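# Move orange bin to two-arm edge, place hook beside

## Task

Carry the orange bin, and no other bin, over the benches to the bench edge on the side where two of the arms stand (arm1 and arm2, near y = -0.83). Then set the hook down next to that bin, lying flat on the bench with its handle sticking out past that same edge. At the end all bins must be upright, every bin's contents must still be inside it, and the benches must not have shifted.

## Robot and tools

Robots: three Kinova Gen3 arms, arm1, arm2 and arm3, each with a five-finger right hand and a wrist camera. Each base_link faces along its own +x. Bases in the scene frame (metres): arm1 at (-0.297, -0.847, 0.592), arm2 at (0.617, -0.825, 0.588), arm3 at (-0.323, 1.673, 0.608). So arm1 and arm2 share the low-y side, where the orange bin must go. Arm3 faces them from the high-y side. A hand reaches about 1.06 m from the joint-1 axis.

Frame: one scene frame in metres, origin on the floor, +z up. Every pose is given in it. The hand point sits 0.045 m in front of the palm. Its local +z runs along the straightened fingers, +y points out of the palm, and +x runs across the palm away from the thumb. Reported hand positions can be slightly off, more so at long reach.

move: one action for any subset of arm1, arm2, arm3, plus "cameras". Each arm gets its own object and may contain:
- "joints": absolute targets keyed by name. joint1_rad to joint7_rad are in radians. Limits: joints 1, 3, 5 and 7 are ±6.283; joint2 ±2.249; joint4 ±2.579; joint6 ±2.099. Hand keys hand_little, hand_ring, hand_middle, hand_index, hand_thumb_bend and hand_thumb_turn use a scale from -1 (closed, or for the thumb turn, in front of the palm) to +1 (open, or beside the palm). hand_force_limit runs -1 to 1, from about 0 to 10 N (15 N for the thumb), and is a setting only. hand_speed runs -0.96 to 1 and is also a setting; full speed is reached at +0.48 and above.
- "target": an absolute hand pose of 7 numbers, [x, y, z, qw, qx, qy, qz], position in metres and quaternion in wxyz. The hand travels in a straight line from its current hand_target toward it.
- "speed": top speed in m/s along that path, 0.002 to 0.5, default 0.25. Rotation is capped at twice this value in rad/s.
- "min_time_s": 0.1 to 8 s, the shortest duration of that arm's joint motions.
If you use target, joints may hold only the hand_ keys. "cameras" is a list drawn from arm1_cam_wrist, arm2_cam_wrist, arm3_cam_wrist, room_a, room_b, all. An empty list gives no images. With no action, the call returns full state and all images.

All parts of one action start together. Hand paths finish together and are cut off after 10 s; no action runs past 15 s. Hands lag or overshoot, especially when the arm is nearly straight. Arms do not avoid obstacles or each other. An arm left out of a call may still be driving toward its earlier target.

wait: "seconds" from 0 to 10, plus optional cameras. It commands nothing and returns the state.
zoom_image: "camera" plus "region" [x0, y0, x1, y1] in image pixels, origin at the top left, each side at most 504. It works only on a camera in the latest set of images.
show_instructions: no arguments; it shows the reference pages.
finished_scene: optional "scene": 1. It ends the scene for good, and the goal must hold without the robots.

If a move or wait is refused, or a stop hits during it, the later move, wait and finished_scene calls in the same reply are skipped.

Result lines:
- "move" lists the arms that were commanded. "as last shown" marks an uncommanded arm whose status reads "not commanded".
- "hand" is the measured pose. "hand_target" is the pose at the current joint targets.
- Status words: done means within 1 cm and 2 degrees, or within the joint tolerance. off_target means at rest short of the goal. time_out means the motion stopped and the arm holds there. not_followed, "joint command not followed" and "pose unreachable" mean a safety check withheld the motion.
- hand_stopped_by gives six words for little, ring, middle, index, thumb_bend and thumb_turn: moving, target, force, stalled or fault.
- The *_load_n lines give the force on each finger motor in N, positive when pushed open. A load falling to about 0 means the grip was lost.
- Joint velocities are in rad/s. "within noise" means the arm is still.
- Joint torques and Flange force show contacts and carried loads.
- MOTOR HOT and OVER-TEMPERATURE FAULT warn of heat. After a heat stop, resend any key marked limit_stop_at_motor_heat.

Gripping: a finger motor moves only when its target changes by at least 0.002. It stops at the target or when its load reaches hand_force_limit. At the start, hand_force_limit is 0 and hand_speed is -0.8, so raise the force limit before grasping. For gentle grips, use hand_speed -0.94 or lower. Turning the thumb in front of the palm (thumb_turn near -1) lets the hand wrap objects about 0.035 to 0.065 m thick, or handles down to about 0.025 m. To tighten, raise the limit and send a more-closed target. A fixed bracket on the little-finger side of the wrist can strike things.

Cameras: room_a and room_b are fixed overview cameras, and each wrist camera looks at its hand point. Calibration is provided. Images are 504x504.

Avoid:
- dropping or throwing objects, or knocking anything off the work area or to the floor;
- tipping a bin or spilling what is in it;
- shifting the benches;
- hard presses or collisions between arms, including closing fingers on another robot's hand;
- torque faults from impacts, heavy loads or straying more than 5 degrees from the plan;
- pushing against fixed things or into unreachable poses, which also heats motors;
- long stretched-out holds;
- releasing objects while they are still moving.
The scene keeps running while you think, holding the last command, and stray pushes may nudge loose objects now and then.

Each tool is called after "Request:" by a JSON object that holds its "op" and its "data", one argument or row to a line.

Reference images:

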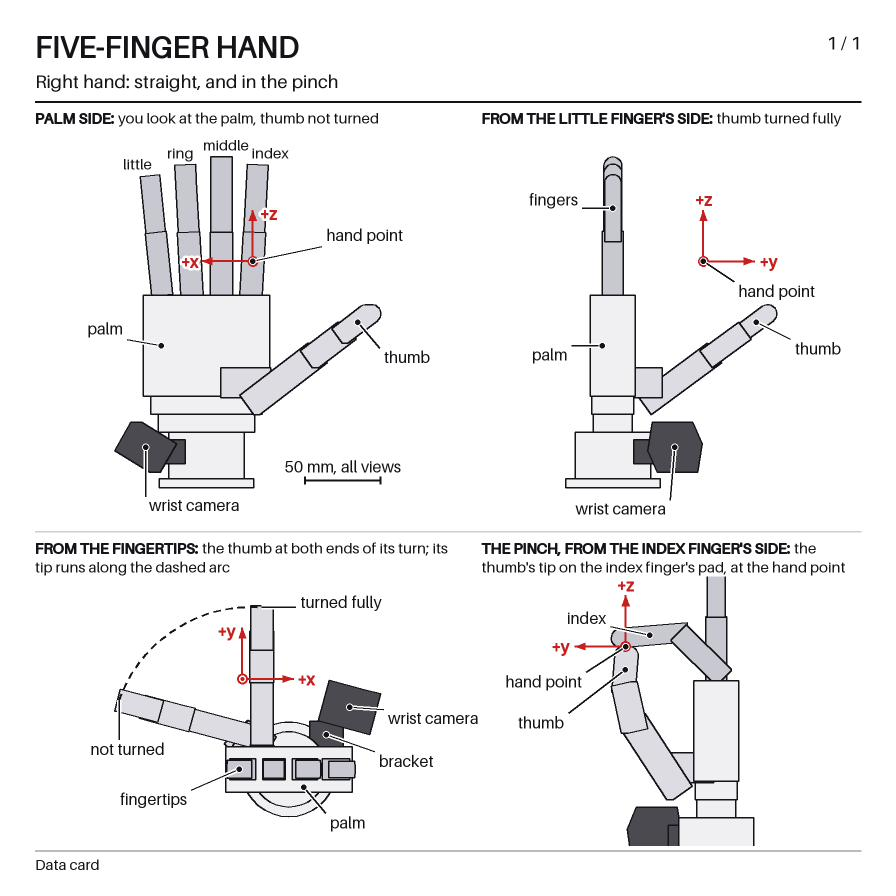

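## Session

Request:
{"op": "move", "data": {

}}

Scene clock: 0.00 s.
Joint torques (N m): no reading
Motor temperatures (°C): arm1=[45 36 37 40 48 42 44] | arm2=[39 32 41 39 43 41 51] | arm3=[38 35 36 34 42 42 41]
Flange force (N): no reading
Joint velocities: within noise
arm1.joint_positions: joint1_rad=-0.693 joint2_rad=-0.531 joint3_rad=-0.029 joint4_rad=+1.455 joint5_rad=-0.040 joint6_rad=+1.846 joint7_rad=-2.085 hand_little=+1.000 hand_ring=+1.000 hand_middle=+1.000 hand_index=+1.000 hand_thumb_turn=+1.000 hand_thumb_bend=+1.000 hand_force_limit=+0.000 hand_speed=-0.800
arm1.joint_status: not commanded
arm1.hand_stopped_by: target,target,target,target,target,target
arm1.little_load_n: 0.5
arm1.ring_load_n: 0.0
arm1.middle_load_n: 0.0
arm1.index_load_n: 0.0
arm1.thumb_bend_load_n: 0.0
arm1.thumb_turn_load_n: 0.0
arm1.hand: x=-0.4553 y=-0.7230 z=+1.1524 quat_wxyz=(-0.019, +0.778, -0.598, -0.190) (m; scene frame)
arm1.hand_target: x=-0.4553 y=-0.7230 z=+1.1524 quat_wxyz=(-0.019, +0.778, -0.598, -0.190) (m; scene frame)
arm1.hand_status: not commanded
arm2.joint_positions: joint1_rad=+0.380 joint2_rad=-0.563 joint3_rad=-0.130 joint4_rad=+1.320 joint5_rad=+0.042 joint6_rad=+1.929 joint7_rad=-1.875 hand_little=+1.000 hand_ring=+1.000 hand_middle=+1.000 hand_index=+1.000 hand_thumb_turn=+1.000 hand_thumb_bend=+1.000 hand_force_limit=+0.000 hand_speed=-0.800
arm2.joint_status: not commanded
arm2.hand_stopped_by: target,target,target,target,target,target
arm2.little_load_n: 0.0
arm2.ring_load_n: 0.0
arm2.middle_load_n: 0.0
arm2.index_load_n: 0.0
arm2.thumb_bend_load_n: 0.0
arm2.thumb_turn_load_n: 0.0
arm2.hand: x=+0.6451 y=-0.6386 z=+1.1815 quat_wxyz=(-0.189, +0.446, -0.867, -0.117) (m; scene frame)
arm2.hand_target: x=+0.6451 y=-0.6386 z=+1.1815 quat_wxyz=(-0.189, +0.446, -0.867, -0.117) (m; scene frame)
arm2.hand_status: not commanded
arm3.joint_positions: joint1_rad=-0.254 joint2_rad=-0.529 joint3_rad=-0.090 joint4_rad=+1.437 joint5_rad=-0.013 joint6_rad=+2.056 joint7_rad=-1.932 hand_little=+1.000 hand_ring=+1.000 hand_middle=+1.000 hand_index=+1.000 hand_thumb_turn=+1.000 hand_thumb_bend=+1.000 hand_force_limit=+0.000 hand_speed=-0.800
arm3.joint_status: not commanded
arm3.hand_stopped_by: target,target,target,target,target,target
arm3.little_load_n: 0.0
arm3.ring_load_n: 0.0
arm3.middle_load_n: 0.0
arm3.index_load_n: 0.0
arm3.thumb_bend_load_n: -0.5
arm3.thumb_turn_load_n: 0.0
arm3.hand: x=-0.2563 y=+1.5392 z=+1.1388 quat_wxyz=(-0.064, -0.761, -0.643, +0.062) (m; scene frame)
arm3.hand_target: x=-0.2563 y=+1.5392 z=+1.1388 quat_wxyz=(-0.064, -0.761, -0.643, +0.062) (m; scene frame)
arm3.hand_status: not commanded
pictures: arm1_cam_wrist, arm2_cam_wrist, arm3_cam_wrist, room_a, room_b

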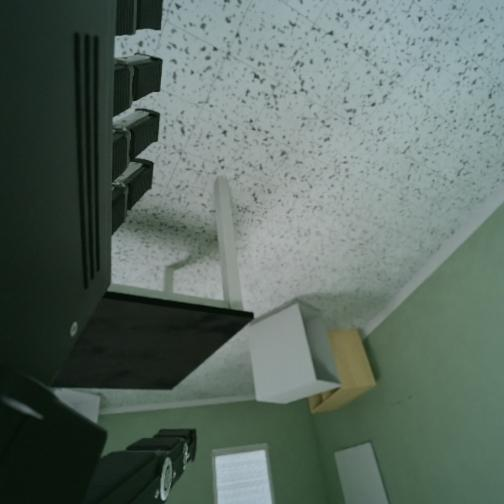

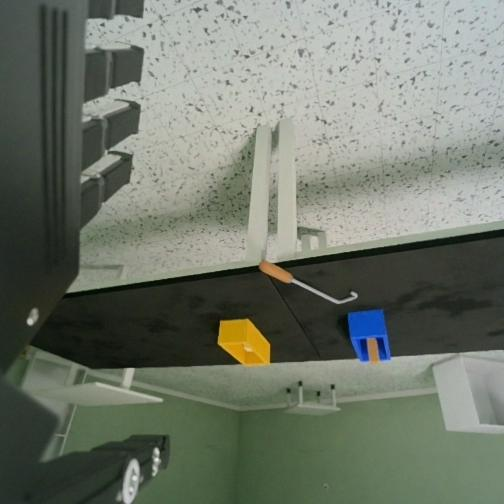

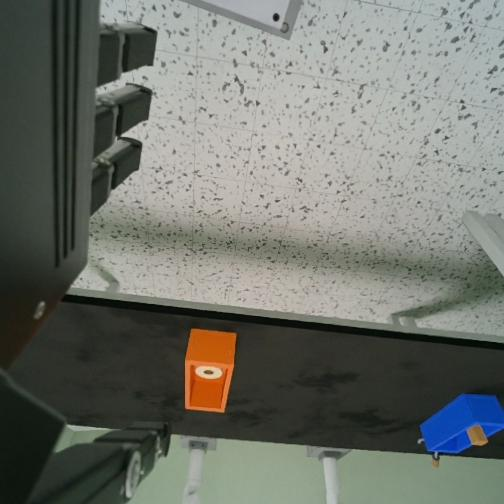

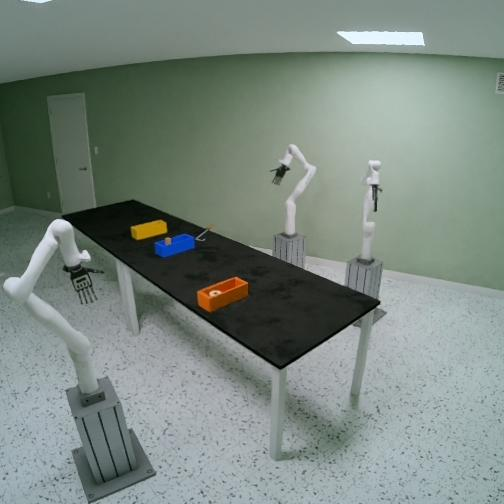

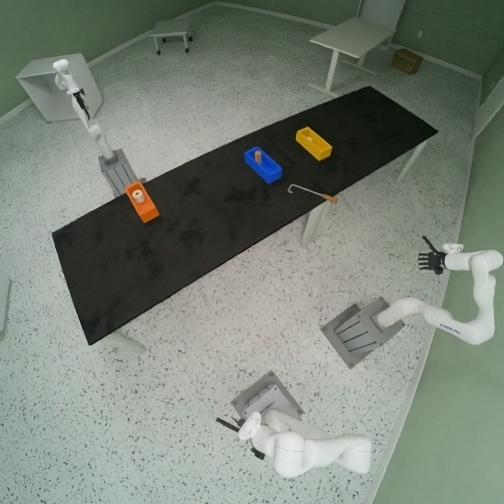

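Request:
{"op": "zoom_image", "data": {
  "camera": "room_b",
  "region": [40, 80, 440, 360]
}}

Request:
{"op": "zoom_image", "data": {
  "camera": "room_a",
  "region": [60, 190, 400, 370]
}}

Request:
{"op": "zoom_image", "data": {
  "camera": "room_b",
  "region": [230, 110, 350, 210]
}}

Request:
{"op": "zoom_image", "data": {
  "camera": "arm2_cam_wrist",
  "region": [200, 240, 420, 380]
}}

Request:
{"op": "zoom_image", "data": {
  "camera": "arm3_cam_wrist",
  "region": [60, 280, 504, 480]
}}

Scaled by 1.260 from the camera's image (finer frame: 720x720).

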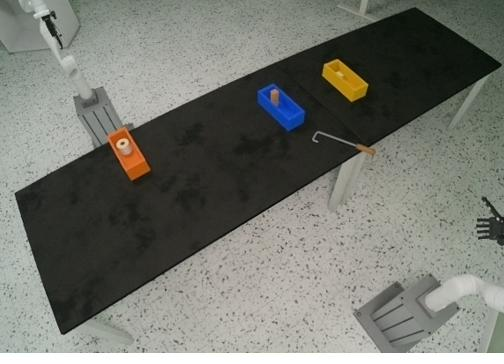

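Scaled by 1.482 from the camera's image (finer frame: 720x720).

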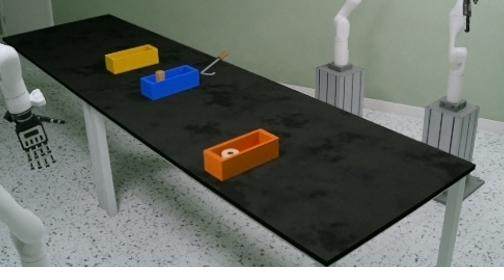

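Scaled by 4.200 from the camera's image (finer frame: 720x720).

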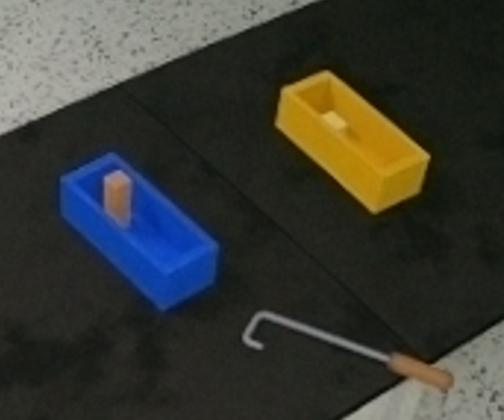

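Scaled by 2.291 from the camera's image (finer frame: 720x720).

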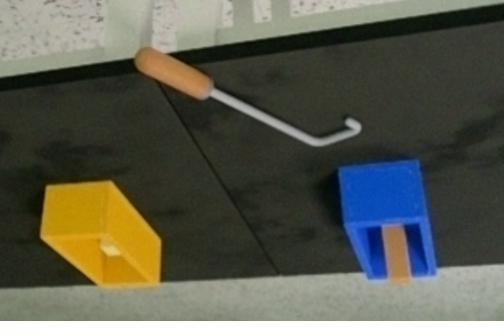

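Scaled by 1.135 from the camera's image (finer frame: 720x720).

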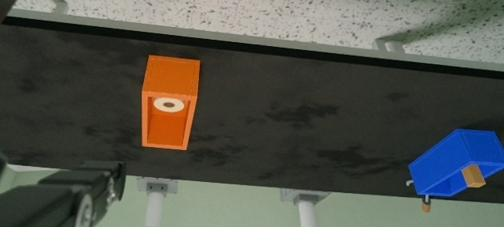

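Request:
{"op": "zoom_image", "data": {
  "camera": "room_b",
  "region": [110, 160, 180, 230]
}}

Request:
{"op": "zoom_image", "data": {
  "camera": "room_a",
  "region": [180, 260, 270, 330]
}}

Request:
{"op": "zoom_image", "data": {
  "camera": "arm3_cam_wrist",
  "region": [160, 310, 270, 430]
}}

Request:
{"op": "zoom_image", "data": {
  "camera": "room_a",
  "region": [120, 200, 230, 270]
}}

Scaled by 7.200 from the camera's image (finer frame: 720x720).

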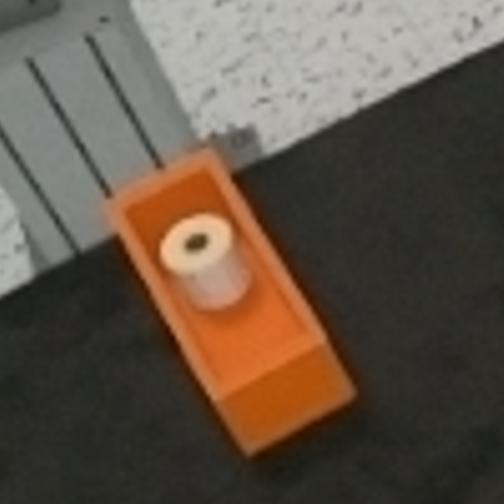

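Scaled by 5.600 from the camera's image (finer frame: 720x720).

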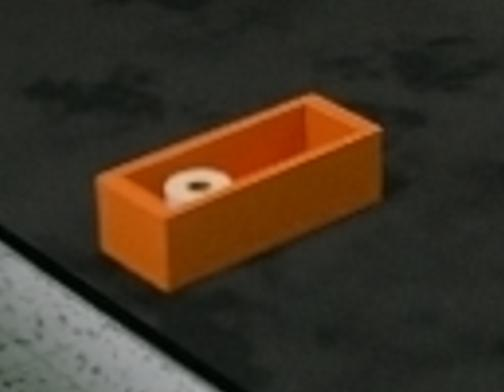

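Scaled by 4.200 from the camera's image (finer frame: 720x720).

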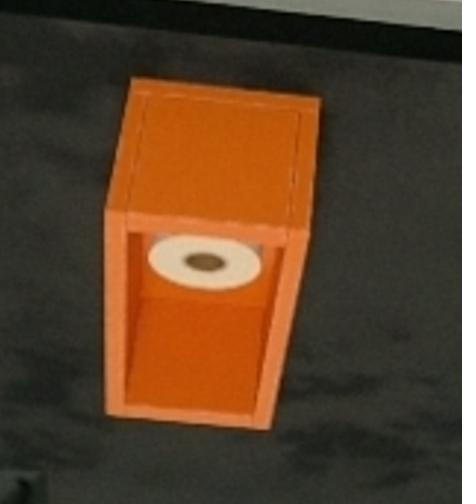

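Scaled by 4.582 from the camera's image (finer frame: 720x720).

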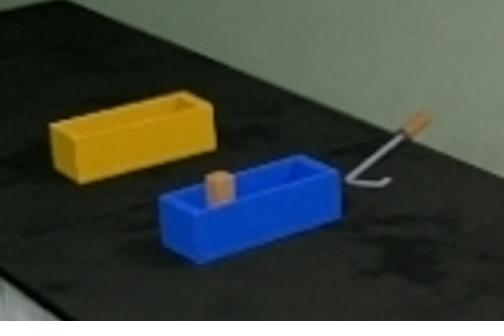

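Request:
{"op": "move", "data": {
  "arm3": {"joints": {"joint1_rad": -0.22, "joint2_rad": 0.426, "joint3_rad": 0.0, "joint4_rad": 2.379, "joint5_rad": 0.0, "joint6_rad": -1.129, "joint7_rad": -3.14}, "min_time_s": 5},
  "cameras": ["arm3_cam_wrist", "room_a", "room_b"]
}}

Scene clock: 629.47 s.
Joint torques (N m): arm1=[-0.52 -0.46 0.97 -8.72 -0.33 -0.71 0.41] | arm2=[-0.2 2.73 2.51 -5.35 -0.01 -1.12 0.13] | arm3=[-0.81 -13.53 -1.04 -2.59 -0.26 -2.64 0]
Motor temperatures (°C): arm1=[43 35 33 38 46 41 43] | arm2=[36 32 38 37 41 39 51] | arm3=[36 33 34 34 40 41 40]
Flange force (N): arm1=[-1.8 6.0 4.2] | arm2=[-2.1 8.2 -6.5] | arm3=[-5.4 2.2 8.4]
move: arm3 done
Joint velocities: within noise
arm1, arm2: as last shown
arm1.little_load_n: 0.0
arm3.joint_positions: joint1_rad=-0.220 joint2_rad=+0.426 joint3_rad=+0.000 joint4_rad=+2.379 joint5_rad=+0.000 joint6_rad=-1.129 joint7_rad=-3.140 hand_little=+1.000 hand_ring=+1.000 hand_middle=+1.000 hand_index=+1.000 hand_thumb_turn=+1.000 hand_thumb_bend=+1.000 hand_force_limit=+0.000 hand_speed=-0.800
arm3.joint_status: all done
arm3.hand_stopped_by: target,target,target,target,target,target
arm3.little_load_n: 0.0
arm3.ring_load_n: -0.5
arm3.middle_load_n: 0.0
arm3.index_load_n: 0.0
arm3.thumb_bend_load_n: 0.0
arm3.thumb_turn_load_n: 0.0
arm3.hand: x=-0.3316 y=+1.0649 z=+1.0040 quat_wxyz=(-0.668, -0.744, -0.030, -0.019)
arm3.hand_target: x=-0.3316 y=+1.0649 z=+1.0040 quat_wxyz=(-0.668, -0.744, -0.030, -0.019)
arm3.hand_status: not commanded
arm3_cam_wrist: T_world_to_cam=[[0.33019, -0.07149, 0.9412, -0.76127], [-0.82125, 0.46979, 0.3238, -1.10482], [-0.46531, -0.87988, 0.09641, 0.80296]] pos_world=[-0.28234, 1.17111, 0.99683]

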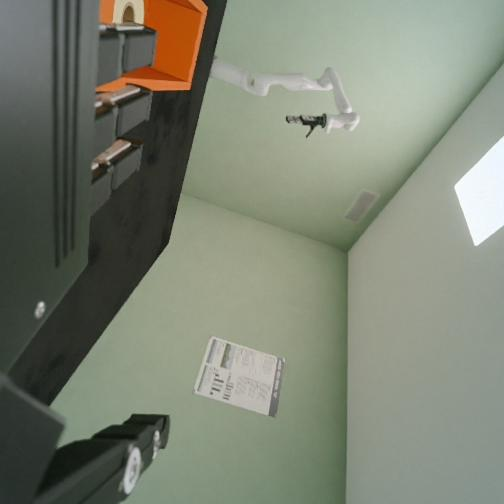

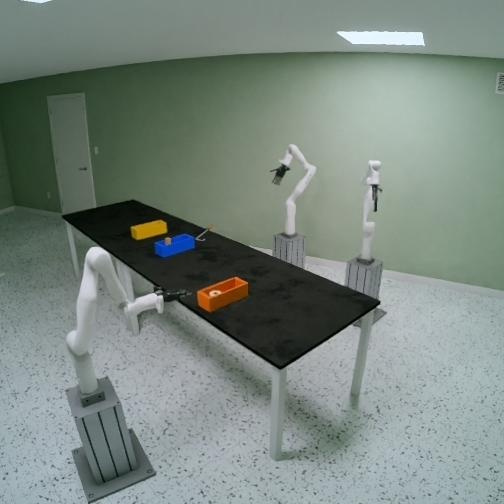

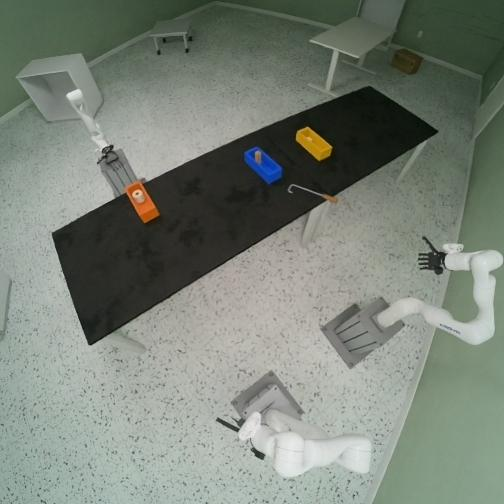

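Request:
{"op": "move", "data": {
  "arm3": {"target": [-0.282, 1.04, 0.858, 0.6691, 0.7431, 0, 0], "speed": 0.12, "joints": {"hand_middle": 0.64}},
  "cameras": ["arm3_cam_wrist", "room_a", "room_b"]
}}

Request:
{"op": "zoom_image", "data": {
  "camera": "room_b",
  "region": [90, 140, 190, 240]
}}

Request:
{"op": "zoom_image", "data": {
  "camera": "room_a",
  "region": [130, 250, 260, 340]
}}

Scene clock: 647.37 s.
Joint torques (N m): arm1=[-0.43 -0.38 0.97 -8.63 -0.3 -0.74 0.42] | arm2=[-0.28 2.79 2.53 -5.37 0 -1.14 0.12] | arm3=[-0.78 -17.43 -0.81 0.7 -0.15 -2.68 0]
Motor temperatures (°C): arm1=[43 35 33 38 46 41 43] | arm2=[36 32 38 37 41 39 51] | arm3=[36 33 34 34 40 41 40]
Flange force (N): arm1=[-1.8 6.0 3.8] | arm2=[-1.9 8.3 -6.4] | arm3=[-2.3 -1.7 9.7]
move: arm3 done
Joint velocities: within noise
arm1, arm2: as last shown
arm3.joint_positions: joint1_rad=-0.393 joint2_rad=+0.922 joint3_rad=-0.078 joint4_rad=+2.290 joint5_rad=-0.293 joint6_rad=-1.553 joint7_rad=-3.113 hand_little=+1.000 hand_ring=+1.000 hand_middle=+0.640 hand_index=+1.000 hand_thumb_turn=+1.000 hand_thumb_bend=+1.000 hand_force_limit=+0.000 hand_speed=-0.800
arm3.joint_status: all done
arm3.hand_stopped_by: target,target,target,target,target,target
arm3.little_load_n: 0.0
arm3.ring_load_n: 0.0
arm3.middle_load_n: 0.0
arm3.index_load_n: 0.0
arm3.thumb_bend_load_n: 0.0
arm3.thumb_turn_load_n: 0.0
arm3.hand: x=-0.2820 y=+1.0400 z=+0.8580 quat_wxyz=(-0.669, -0.743, +0.000, +0.000)
arm3.hand_target: x=-0.2820 y=+1.0400 z=+0.8580 quat_wxyz=(-0.669, -0.743, +0.000, +0.000)
arm3.hand_status: done (0.000 m and 0.0 deg from the pose sent, 0.156 m and 4.1 deg at the start)
arm3_cam_wrist: T_world_to_cam=[[0.31292, -0.09095, 0.94541, -0.63025], [-0.79016, 0.52738, 0.31227, -1.04631], [-0.527, -0.84474, 0.09317, 0.76705]] pos_world=[-0.22529, 1.14245, 0.85111]

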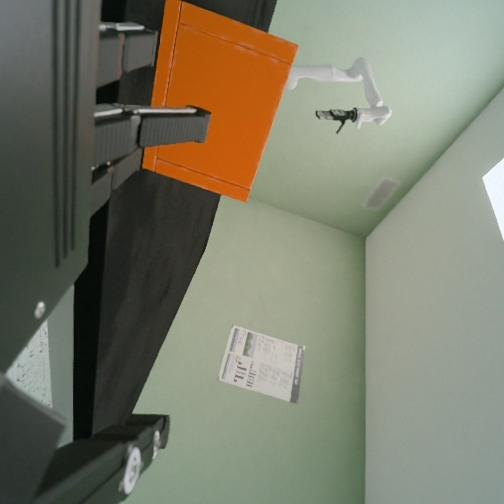

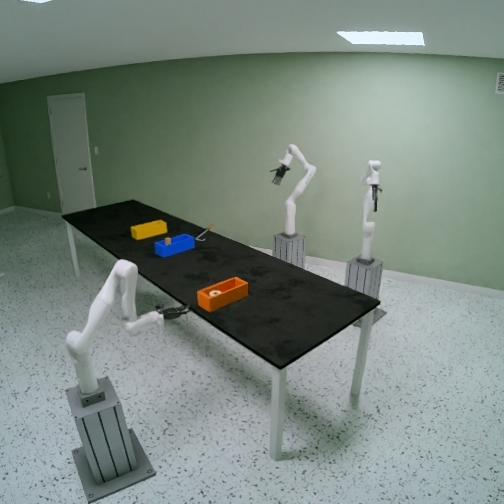

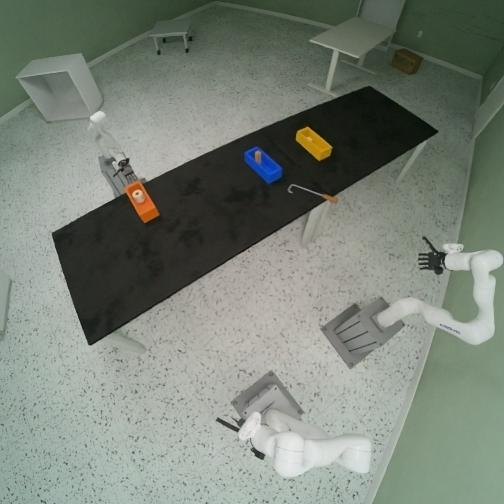

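Scaled by 5.040 from the camera's image (finer frame: 720x720).

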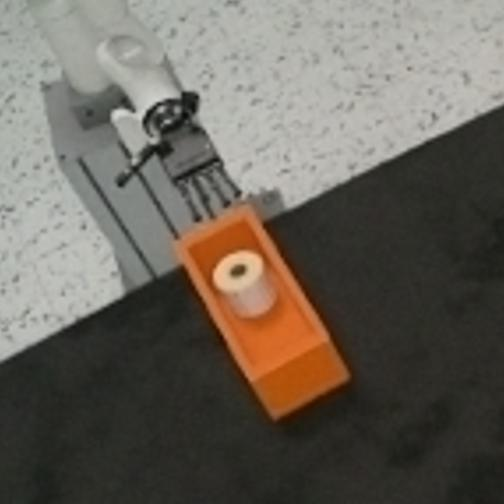

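Scaled by 3.877 from the camera's image (finer frame: 720x720).

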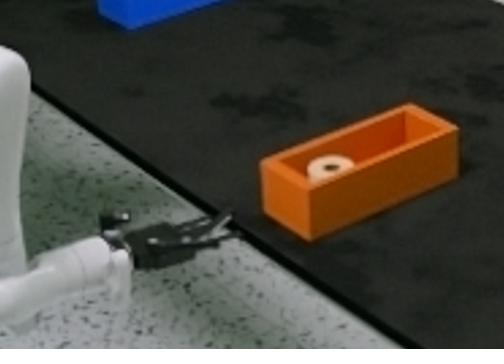

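Request:
{"op": "move", "data": {
  "arm3": {"target": [-0.282, 0.94, 0.858, 0.6691, 0.7431, 0, 0], "speed": 0.06},
  "cameras": ["arm3_cam_wrist", "room_a", "room_b"]
}}

Request:
{"op": "zoom_image", "data": {
  "camera": "room_b",
  "region": [90, 140, 190, 240]
}}

Scene clock: 657.80 s.
Joint torques (N m): arm1=[-0.43 -0.36 0.9 -8.69 -0.35 -0.77 0.45] | arm2=[-0.19 2.79 2.52 -5.38 0.04 -1.13 0.11] | arm3=[-0.9 -20.34 -0.79 -2.1 0.03 -2.76 0]
Motor temperatures (°C): arm1=[43 35 33 38 46 41 43] | arm2=[36 32 38 37 41 39 51] | arm3=[36 33 34 34 40 41 40]
Flange force (N): arm1=[-1.8 5.7 3.9] | arm2=[-1.9 8.2 -6.3] | arm3=[-1.9 -1.5 9.2]
move: arm3 done
Joint velocities: within noise
arm1, arm2: as last shown
arm3.joint_positions: joint1_rad=-0.349 joint2_rad=+0.943 joint3_rad=-0.042 joint4_rad=+1.973 joint5_rad=-0.237 joint6_rad=-1.255 joint7_rad=-3.066 hand_little=+1.000 hand_ring=+1.000 hand_middle=+0.640 hand_index=+1.000 hand_thumb_turn=+1.000 hand_thumb_bend=+1.000 hand_force_limit=+0.000 hand_speed=-0.800
arm3.joint_status: not commanded
arm3.hand_stopped_by: target,target,target,target,target,target
arm3.little_load_n: 0.0
arm3.ring_load_n: 0.5
arm3.middle_load_n: 0.0
arm3.index_load_n: 0.0
arm3.thumb_bend_load_n: 0.0
arm3.thumb_turn_load_n: 0.0
arm3.hand: x=-0.2820 y=+0.9400 z=+0.8580 quat_wxyz=(-0.669, -0.743, +0.000, +0.000)
arm3.hand_target: x=-0.2820 y=+0.9400 z=+0.8580 quat_wxyz=(-0.669, -0.743, +0.000, +0.000)
arm3.hand_status: done (0.000 m and 0.0 deg from the pose sent, 0.100 m and 0.0 deg at the start)
arm3_cam_wrist: T_world_to_cam=[[0.3129, -0.09097, 0.94542, -0.63933], [-0.79012, 0.52745, 0.31225, -0.99362], [-0.52707, -0.8447, 0.09316, 0.68252]] pos_world=[-0.22529, 1.04245, 0.85111]

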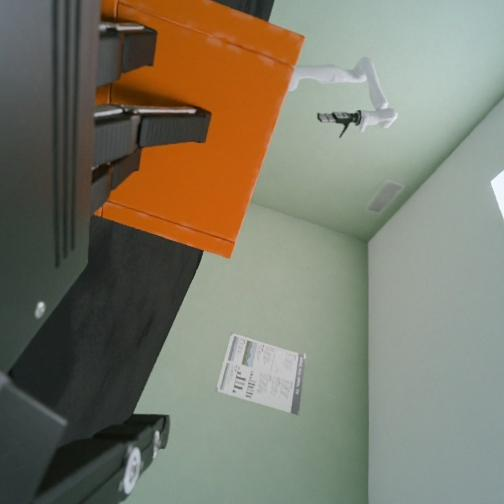

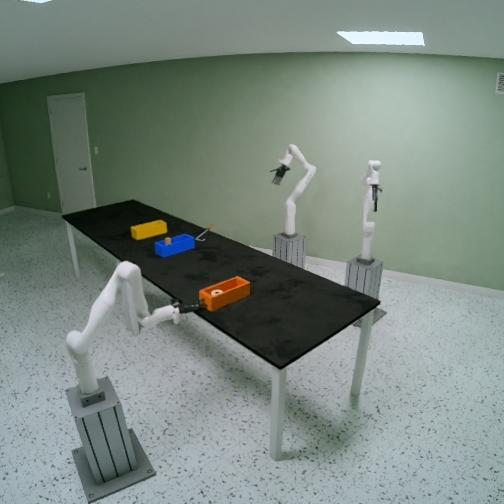

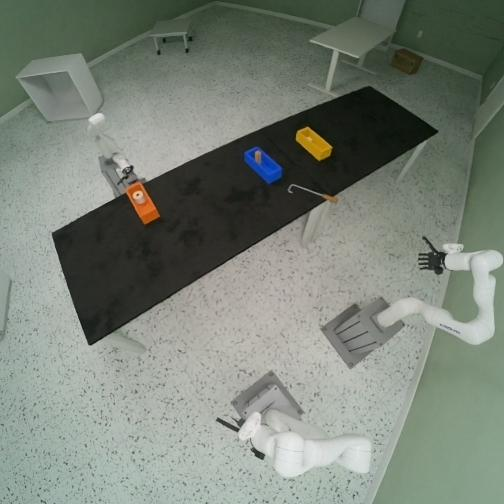

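Scaled by 5.040 from the camera's image (finer frame: 720x720).

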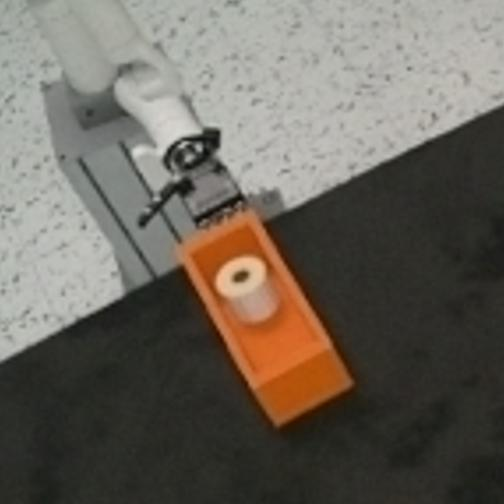

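Request:
{"op": "move", "data": {
  "arm3": {"target": [-0.282, 0.85, 0.858, 0.6691, 0.7431, 0, 0], "speed": 0.07},
  "cameras": ["arm3_cam_wrist", "room_b"]
}}

Request:
{"op": "zoom_image", "data": {
  "camera": "room_b",
  "region": [90, 150, 190, 250]
}}

Scene clock: 669.00 s.
Joint torques (N m): arm1=[-0.49 -0.42 0.93 -8.7 -0.36 -0.74 0.42] | arm2=[-0.22 2.73 2.51 -5.37 -0.02 -1.13 0.15] | arm3=[-0.81 -23.02 -0.59 -3.86 0.1 -2.74 -0.02]
Motor temperatures (°C): arm1=[43 35 33 38 46 41 43] | arm2=[36 32 38 37 41 39 51] | arm3=[36 34 34 34 40 41 40]
Flange force (N): arm1=[-1.9 5.9 4.0] | arm2=[-2.1 8.3 -6.4] | arm3=[-1.0 -1.3 10.5]
move: arm3 done
Joint velocities: within noise
arm1, arm2: as last shown
arm3.joint_positions: joint1_rad=-0.324 joint2_rad=+1.016 joint3_rad=-0.022 joint4_rad=+1.656 joint5_rad=-0.220 joint6_rad=-1.012 joint7_rad=-3.034 hand_little=+1.000 hand_ring=+1.000 hand_middle=+0.640 hand_index=+1.000 hand_thumb_turn=+1.000 hand_thumb_bend=+1.000 hand_force_limit=+0.000 hand_speed=-0.800
arm3.joint_status: not commanded
arm3.hand_stopped_by: target,target,target,target,target,target
arm3.little_load_n: 0.0
arm3.ring_load_n: 0.0
arm3.middle_load_n: 0.0
arm3.index_load_n: 0.0
arm3.thumb_bend_load_n: 0.0
arm3.thumb_turn_load_n: 0.0
arm3.hand: x=-0.2820 y=+0.8500 z=+0.8580 quat_wxyz=(-0.669, -0.743, +0.000, +0.000)
arm3.hand_target: x=-0.2820 y=+0.8500 z=+0.8580 quat_wxyz=(-0.669, -0.743, +0.000, +0.000)
arm3.hand_status: done (0.000 m and 0.0 deg from the pose sent, 0.090 m and 0.0 deg at the start)
arm3_cam_wrist: T_world_to_cam=[[0.31291, -0.09094, 0.94542, -0.64754], [-0.79016, 0.52739, 0.31226, -0.9461], [-0.527, -0.84474, 0.09317, 0.60655]] pos_world=[-0.22529, 0.95245, 0.85111]

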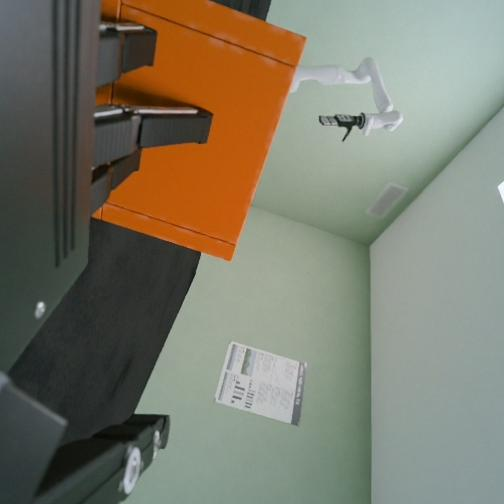

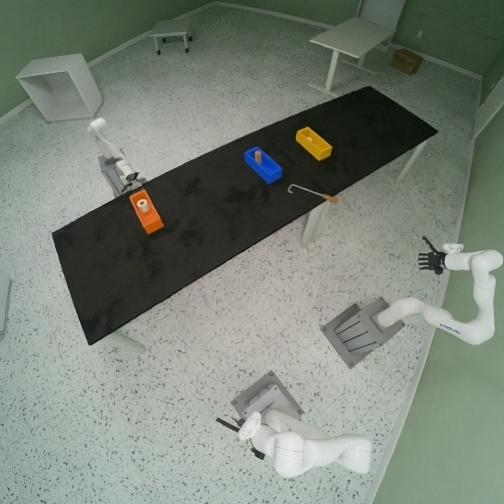

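Scaled by 5.040 from the camera's image (finer frame: 720x720).

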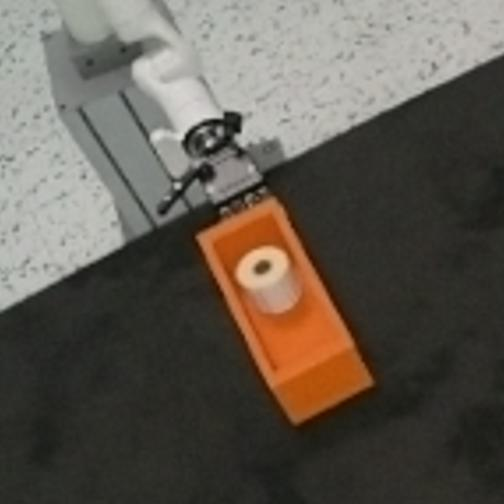

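Request:
{"op": "move", "data": {
  "arm3": {"target": [-0.282, 0.74, 0.858, 0.6691, 0.7431, 0, 0], "speed": 0.08},
  "cameras": ["arm3_cam_wrist", "room_b"]
}}

Request:
{"op": "zoom_image", "data": {
  "camera": "room_b",
  "region": [90, 150, 190, 250]
}}

Scene clock: 678.77 s.
Joint torques (N m): arm1=[-0.42 -0.38 0.93 -8.67 -0.3 -0.72 0.43] | arm2=[-0.21 2.77 2.59 -5.39 0.01 -1.15 0.11] | arm3=[-0.62 -26.01 -0.41 -5.77 0.06 -2.59 -0.02]
Motor temperatures (°C): arm1=[43 35 33 38 46 41 43] | arm2=[35 32 38 37 41 39 51] | arm3=[36 34 34 34 40 41 40]
Flange force (N): arm1=[-1.8 5.8 4.0] | arm2=[-1.9 8.4 -6.4] | arm3=[0.0 -0.4 13.3]
move: arm3 done
Joint velocities: within noise
arm1, arm2: as last shown
arm3.joint_positions: joint1_rad=-0.305 joint2_rad=+1.170 joint3_rad=+0.001 joint4_rad=+1.190 joint5_rad=-0.238 joint6_rad=-0.699 joint7_rad=-2.985 hand_little=+1.000 hand_ring=+1.000 hand_middle=+0.640 hand_index=+1.000 hand_thumb_turn=+1.000 hand_thumb_bend=+1.000 hand_force_limit=+0.000 hand_speed=-0.800
arm3.joint_status: not commanded
arm3.hand_stopped_by: target,target,target,target,target,target
arm3.little_load_n: 0.0
arm3.ring_load_n: 0.0
arm3.middle_load_n: 0.0
arm3.index_load_n: 0.0
arm3.thumb_bend_load_n: 0.0
arm3.thumb_turn_load_n: 0.0
arm3.hand: x=-0.2820 y=+0.7400 z=+0.8580 quat_wxyz=(-0.669, -0.743, +0.000, +0.000)
arm3.hand_target: x=-0.2820 y=+0.7400 z=+0.8580 quat_wxyz=(-0.669, -0.743, +0.000, +0.000)
arm3.hand_status: done (0.000 m and 0.0 deg from the pose sent, 0.110 m and 0.0 deg at the start)
arm3_cam_wrist: T_world_to_cam=[[0.31293, -0.0911, 0.9454, -0.6574], [-0.79011, 0.52742, 0.31235, -0.88817], [-0.52707, -0.84471, 0.09306, 0.51367]] pos_world=[-0.22529, 0.84245, 0.85111]

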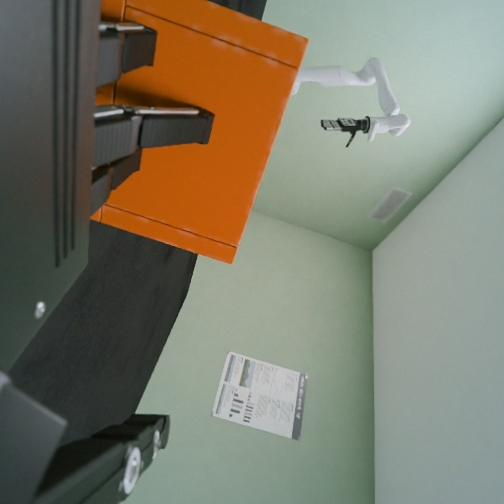

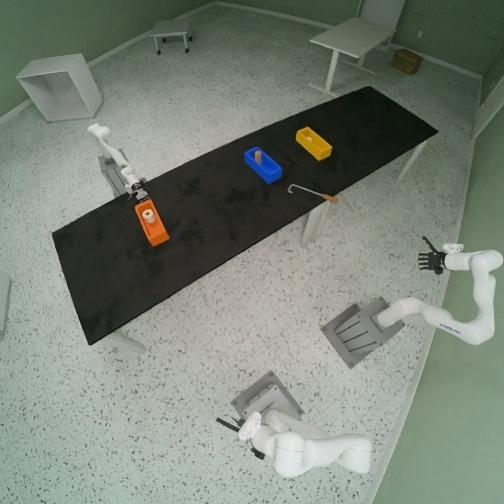

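Scaled by 5.040 from the camera's image (finer frame: 720x720).

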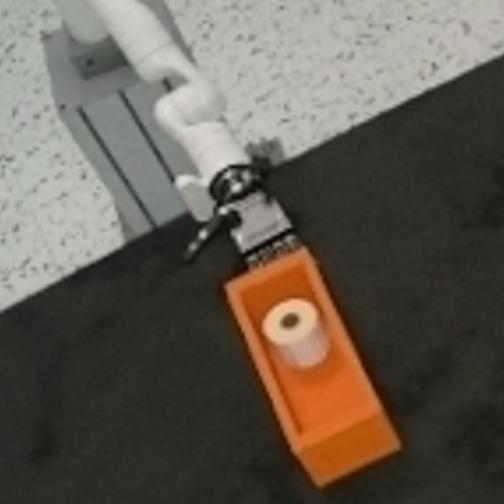

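Request:
{"op": "move", "data": {
  "arm3": {"target": [-0.282, 0.655, 0.858, 0.6691, 0.7431, 0, 0], "speed": 0.07},
  "cameras": ["arm3_cam_wrist", "room_b"]
}}

Request:
{"op": "zoom_image", "data": {
  "camera": "room_b",
  "region": [90, 150, 190, 250]
}}

Scene clock: 686.03 s.
Joint torques (N m): arm1=[-0.49 -0.36 0.92 -8.76 -0.32 -0.71 0.47] | arm2=[-0.19 2.74 2.51 -5.39 0 -1.17 0.13] | arm3=[-1.01 -28.72 -0.26 -7.22 0.13 -2.52 -0.02]
Motor temperatures (°C): arm1=[43 35 33 38 46 41 43] | arm2=[35 32 38 37 41 39 51] | arm3=[36 34 34 34 40 41 40]
Flange force (N): arm1=[-1.6 5.8 4.3] | arm2=[-2.0 8.2 -6.4] | arm3=[1.5 0.2 24.7]
move: arm3 done
Joint velocities: within noise
arm1, arm2: as last shown
arm3.joint_positions: joint1_rad=-0.301 joint2_rad=+1.374 joint3_rad=+0.054 joint4_rad=+0.664 joint5_rad=-0.364 joint6_rad=-0.380 joint7_rad=-2.879 hand_little=+1.000 hand_ring=+1.000 hand_middle=+0.640 hand_index=+1.000 hand_thumb_turn=+1.000 hand_thumb_bend=+1.000 hand_force_limit=+0.000 hand_speed=-0.800
arm3.joint_status: not commanded
arm3.hand_stopped_by: target,target,target,target,target,target
arm3.little_load_n: 0.0
arm3.ring_load_n: 0.0
arm3.middle_load_n: 0.0
arm3.index_load_n: 0.0
arm3.thumb_bend_load_n: 0.0
arm3.thumb_turn_load_n: 0.0
arm3.hand: x=-0.2820 y=+0.6550 z=+0.8580 quat_wxyz=(-0.669, -0.743, +0.000, +0.000)
arm3.hand_target: x=-0.2820 y=+0.6550 z=+0.8580 quat_wxyz=(-0.669, -0.743, +0.000, +0.000)
arm3.hand_status: done (0.000 m and 0.0 deg from the pose sent, 0.085 m and 0.0 deg at the start)
arm3_cam_wrist: T_world_to_cam=[[0.31298, -0.09102, 0.94539, -0.66518], [-0.79009, 0.52744, 0.31234, -0.84336], [-0.52707, -0.8447, 0.09316, 0.44178]] pos_world=[-0.22529, 0.75745, 0.85111]

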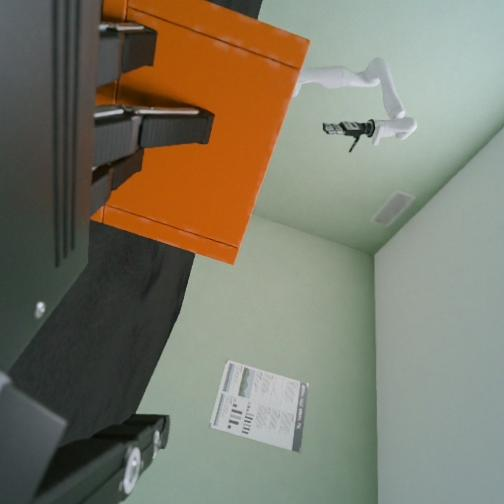

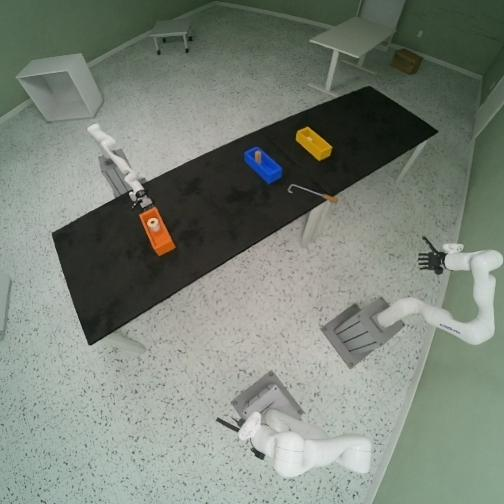

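Scaled by 5.040 from the camera's image (finer frame: 720x720).

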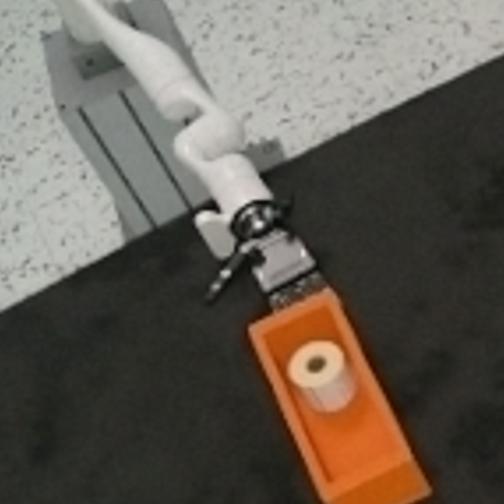

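Request:
{"op": "move", "data": {
  "arm3": {"target": [-0.282, 0.622, 0.858, 0.6691, 0.7431, 0, 0], "speed": 0.05},
  "cameras": ["arm3_cam_wrist", "room_a", "room_b"]
}}

Request:
{"op": "zoom_image", "data": {
  "camera": "room_b",
  "region": [110, 170, 210, 270]
}}

Scene clock: 702.63 s.
Joint torques (N m): arm1=[-0.45 -0.34 0.92 -8.74 -0.33 -0.71 0.42] | arm2=[-0.2 2.74 2.52 -5.39 0.01 -1.16 0.16] | arm3=[-0.5 -29.94 0.16 -7.63 0.1 -2.36 0.03]
Motor temperatures (°C): arm1=[43 35 33 38 46 41 43] | arm2=[35 32 38 37 41 39 51] | arm3=[36 35 34 34 40 41 40]
Flange force (N): arm1=[-1.7 5.7 4.3] | arm2=[-2.0 8.3 -6.4] | arm3=no reading
move: arm3 done
Joint velocities: within noise
arm1, arm2: as last shown
arm2.little_load_n: 0.5
arm3.joint_positions: joint1_rad=-0.307 joint2_rad=+1.542 joint3_rad=+0.240 joint4_rad=+0.274 joint5_rad=-0.835 joint6_rad=-0.161 joint7_rad=-2.579 hand_little=+1.000 hand_ring=+1.000 hand_middle=+0.640 hand_index=+1.000 hand_thumb_turn=+1.000 hand_thumb_bend=+1.000 hand_force_limit=+0.000 hand_speed=-0.800
arm3.joint_status: not commanded
arm3.hand_stopped_by: target,target,target,target,target,target
arm3.little_load_n: 0.0
arm3.ring_load_n: 0.0
arm3.middle_load_n: 0.0
arm3.index_load_n: 0.0
arm3.thumb_bend_load_n: 0.0
arm3.thumb_turn_load_n: 0.0
arm3.hand: x=-0.2820 y=+0.6220 z=+0.8580 quat_wxyz=(-0.669, -0.743, +0.000, +0.000)
arm3.hand_target: x=-0.2820 y=+0.6220 z=+0.8580 quat_wxyz=(-0.669, -0.743, +0.000, +0.000)
arm3.hand_status: done (0.000 m and 0.0 deg from the pose sent, 0.033 m and 0.0 deg at the start)
arm3_cam_wrist: T_world_to_cam=[[0.313, -0.091, 0.94538, -0.66819], [-0.79013, 0.52738, 0.31236, -0.82592], [-0.527, -0.84474, 0.09317, 0.41395]] pos_world=[-0.22529, 0.72445, 0.85111]

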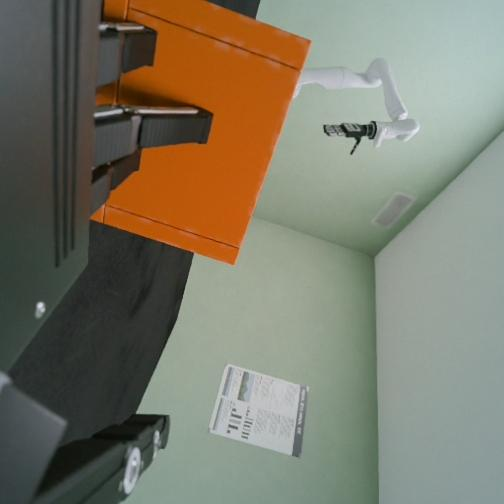

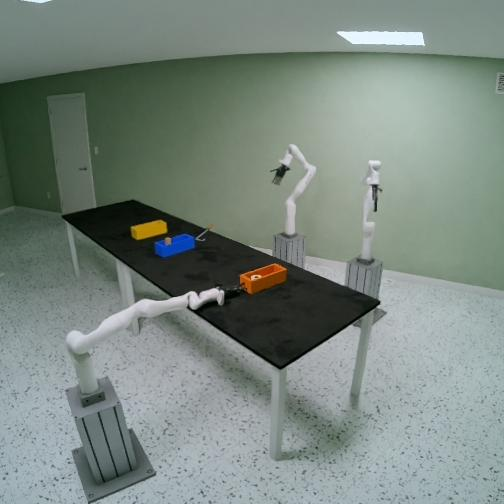

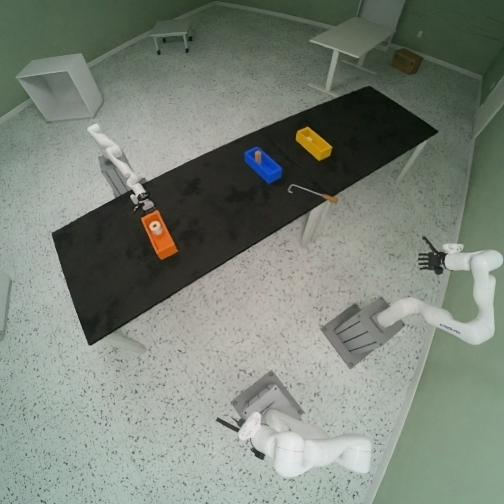

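Scaled by 5.040 from the camera's image (finer frame: 720x720).

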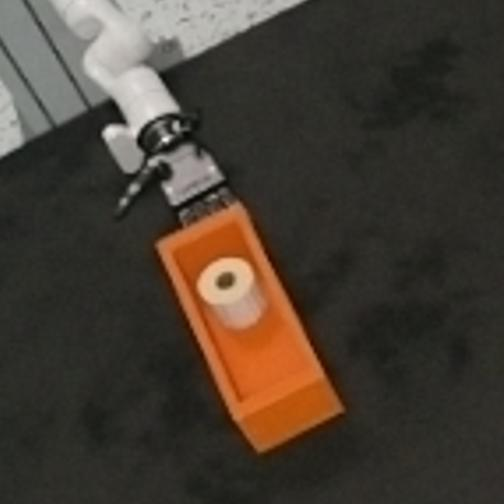

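Request:
{"op": "move", "data": {
  "arm3": {"target": [-0.284, 0.615, 0.856, 0.6734, 0.7387, 0.0206, 0.0188], "speed": 0.04, "joints": {"hand_middle": 1.0}},
  "cameras": ["arm3_cam_wrist", "room_b"]
}}

Request:
{"op": "zoom_image", "data": {
  "camera": "room_b",
  "region": [110, 170, 210, 270]
}}

Scene clock: 759.53 s.
Joint torques (N m): arm1=[-0.44 -0.39 1 -8.74 -0.35 -0.72 0.45] | arm2=[-0.2 2.72 2.49 -5.42 0 -1.14 0.14] | arm3=[4.37 -5.27 -2.6 5.48 -1.94 1.64 -1.48]
Motor temperatures (°C): arm1=[43 35 33 38 46 41 43] | arm2=[35 32 38 37 41 39 51] | arm3=[36 37 34 35 40 41 40]
Flange force (N): arm1=[-1.6 6.0 4.2] | arm2=[-2.0 8.2 -6.2] | arm3=no reading
move: arm3 done
Joint velocities: arm1=[within noise] | arm2=[within noise] | arm3=[0 -0.001 -0.005 0.002 0.011 -0.001 -0.006]
arm1.joint_positions: joint1_rad=-0.693 joint2_rad=-0.531 joint3_rad=-0.029 joint4_rad=+1.455 joint5_rad=-0.040 joint6_rad=+1.846 joint7_rad=-2.085 hand_little=+1.000 hand_ring=+1.000 hand_middle=+1.000 hand_index=+1.000 hand_thumb_turn=+1.000 hand_thumb_bend=+1.000 hand_force_limit=+0.000 hand_speed=-0.800
arm1.joint_status: not commanded
arm1.hand_stopped_by: target,target,target,target,target,target
arm1.little_load_n: 0.0
arm1.ring_load_n: 0.0
arm1.middle_load_n: 0.0
arm1.index_load_n: 0.0
arm1.thumb_bend_load_n: 0.0
arm1.thumb_turn_load_n: 0.0
arm1.hand: x=-0.4553 y=-0.7230 z=+1.1524 quat_wxyz=(-0.019, +0.778, -0.598, -0.190)
arm1.hand_target: x=-0.4553 y=-0.7230 z=+1.1524 quat_wxyz=(-0.019, +0.778, -0.598, -0.190)
arm1.hand_status: not commanded
arm2.joint_positions: joint1_rad=+0.380 joint2_rad=-0.563 joint3_rad=-0.130 joint4_rad=+1.320 joint5_rad=+0.042 joint6_rad=+1.929 joint7_rad=-1.875 hand_little=+1.000 hand_ring=+1.000 hand_middle=+1.000 hand_index=+1.000 hand_thumb_turn=+1.000 hand_thumb_bend=+1.000 hand_force_limit=+0.000 hand_speed=-0.800
arm2.joint_status: not commanded
arm2.hand_stopped_by: target,target,target,target,target,target
arm2.little_load_n: 0.0
arm2.ring_load_n: 0.0
arm2.middle_load_n: 0.0
arm2.index_load_n: 0.0
arm2.thumb_bend_load_n: 0.0
arm2.thumb_turn_load_n: 0.0
arm2.hand: x=+0.6451 y=-0.6386 z=+1.1815 quat_wxyz=(-0.189, +0.446, -0.867, -0.117)
arm2.hand_target: x=+0.6451 y=-0.6386 z=+1.1815 quat_wxyz=(-0.189, +0.446, -0.867, -0.117)
arm2.hand_status: not commanded
arm3.joint_positions: joint1_rad=-0.258 joint2_rad=+1.607 joint3_rad=+0.135 joint4_rad=+0.129 joint5_rad=-0.564 joint6_rad=-0.082 joint7_rad=-2.729 hand_little=+1.000 hand_ring=+1.000 hand_middle=+1.000 hand_index=+1.000 hand_thumb_turn=+1.000 hand_thumb_bend=+1.000 hand_force_limit=+0.000 hand_speed=-0.800
arm3.joint_status: all done
arm3.hand_stopped_by: target,target,target,target,target,target
arm3.little_load_n: 0.0
arm3.ring_load_n: 0.0
arm3.middle_load_n: 0.0
arm3.index_load_n: 0.0
arm3.thumb_bend_load_n: 0.0
arm3.thumb_turn_load_n: 0.0
arm3.hand: x=-0.2840 y=+0.6150 z=+0.8560 quat_wxyz=(-0.673, -0.739, -0.021, -0.019)
arm3.hand_target: x=-0.2840 y=+0.6150 z=+0.8560 quat_wxyz=(-0.673, -0.739, -0.021, -0.019)
arm3.hand_status: done (0.000 m and 0.0 deg from the pose sent, 0.008 m and 3.3 deg at the start)
arm3_cam_wrist: T_world_to_cam=[[0.31686, -0.06187, 0.94645, -0.68396], [-0.81848, 0.48639, 0.30581, -0.80038], [-0.47926, -0.87155, 0.10348, 0.42835]] pos_world=[-0.23308, 0.7203, 0.84777]

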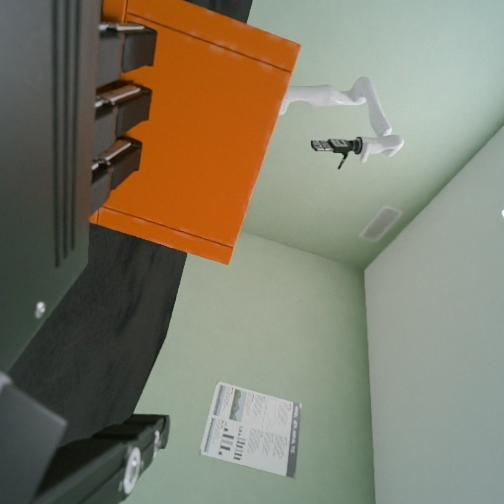

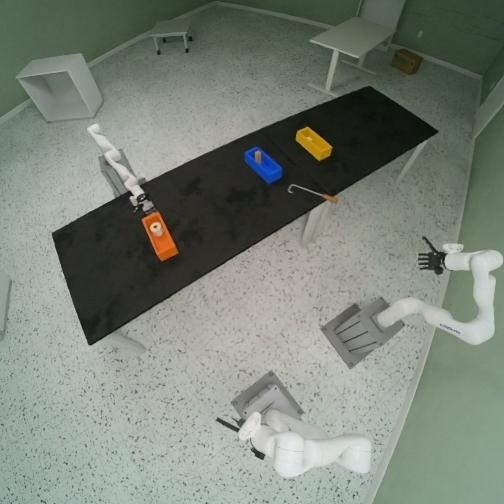

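Scaled by 5.040 from the camera's image (finer frame: 720x720).

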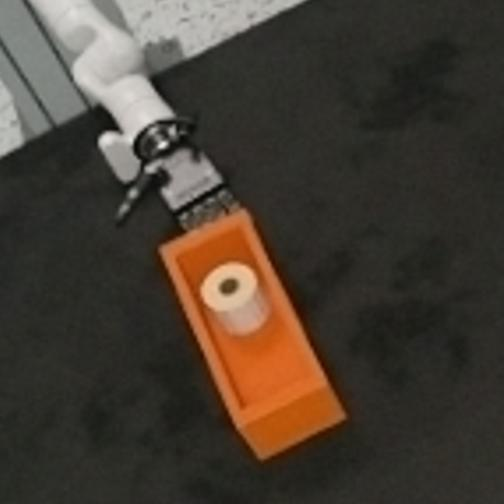

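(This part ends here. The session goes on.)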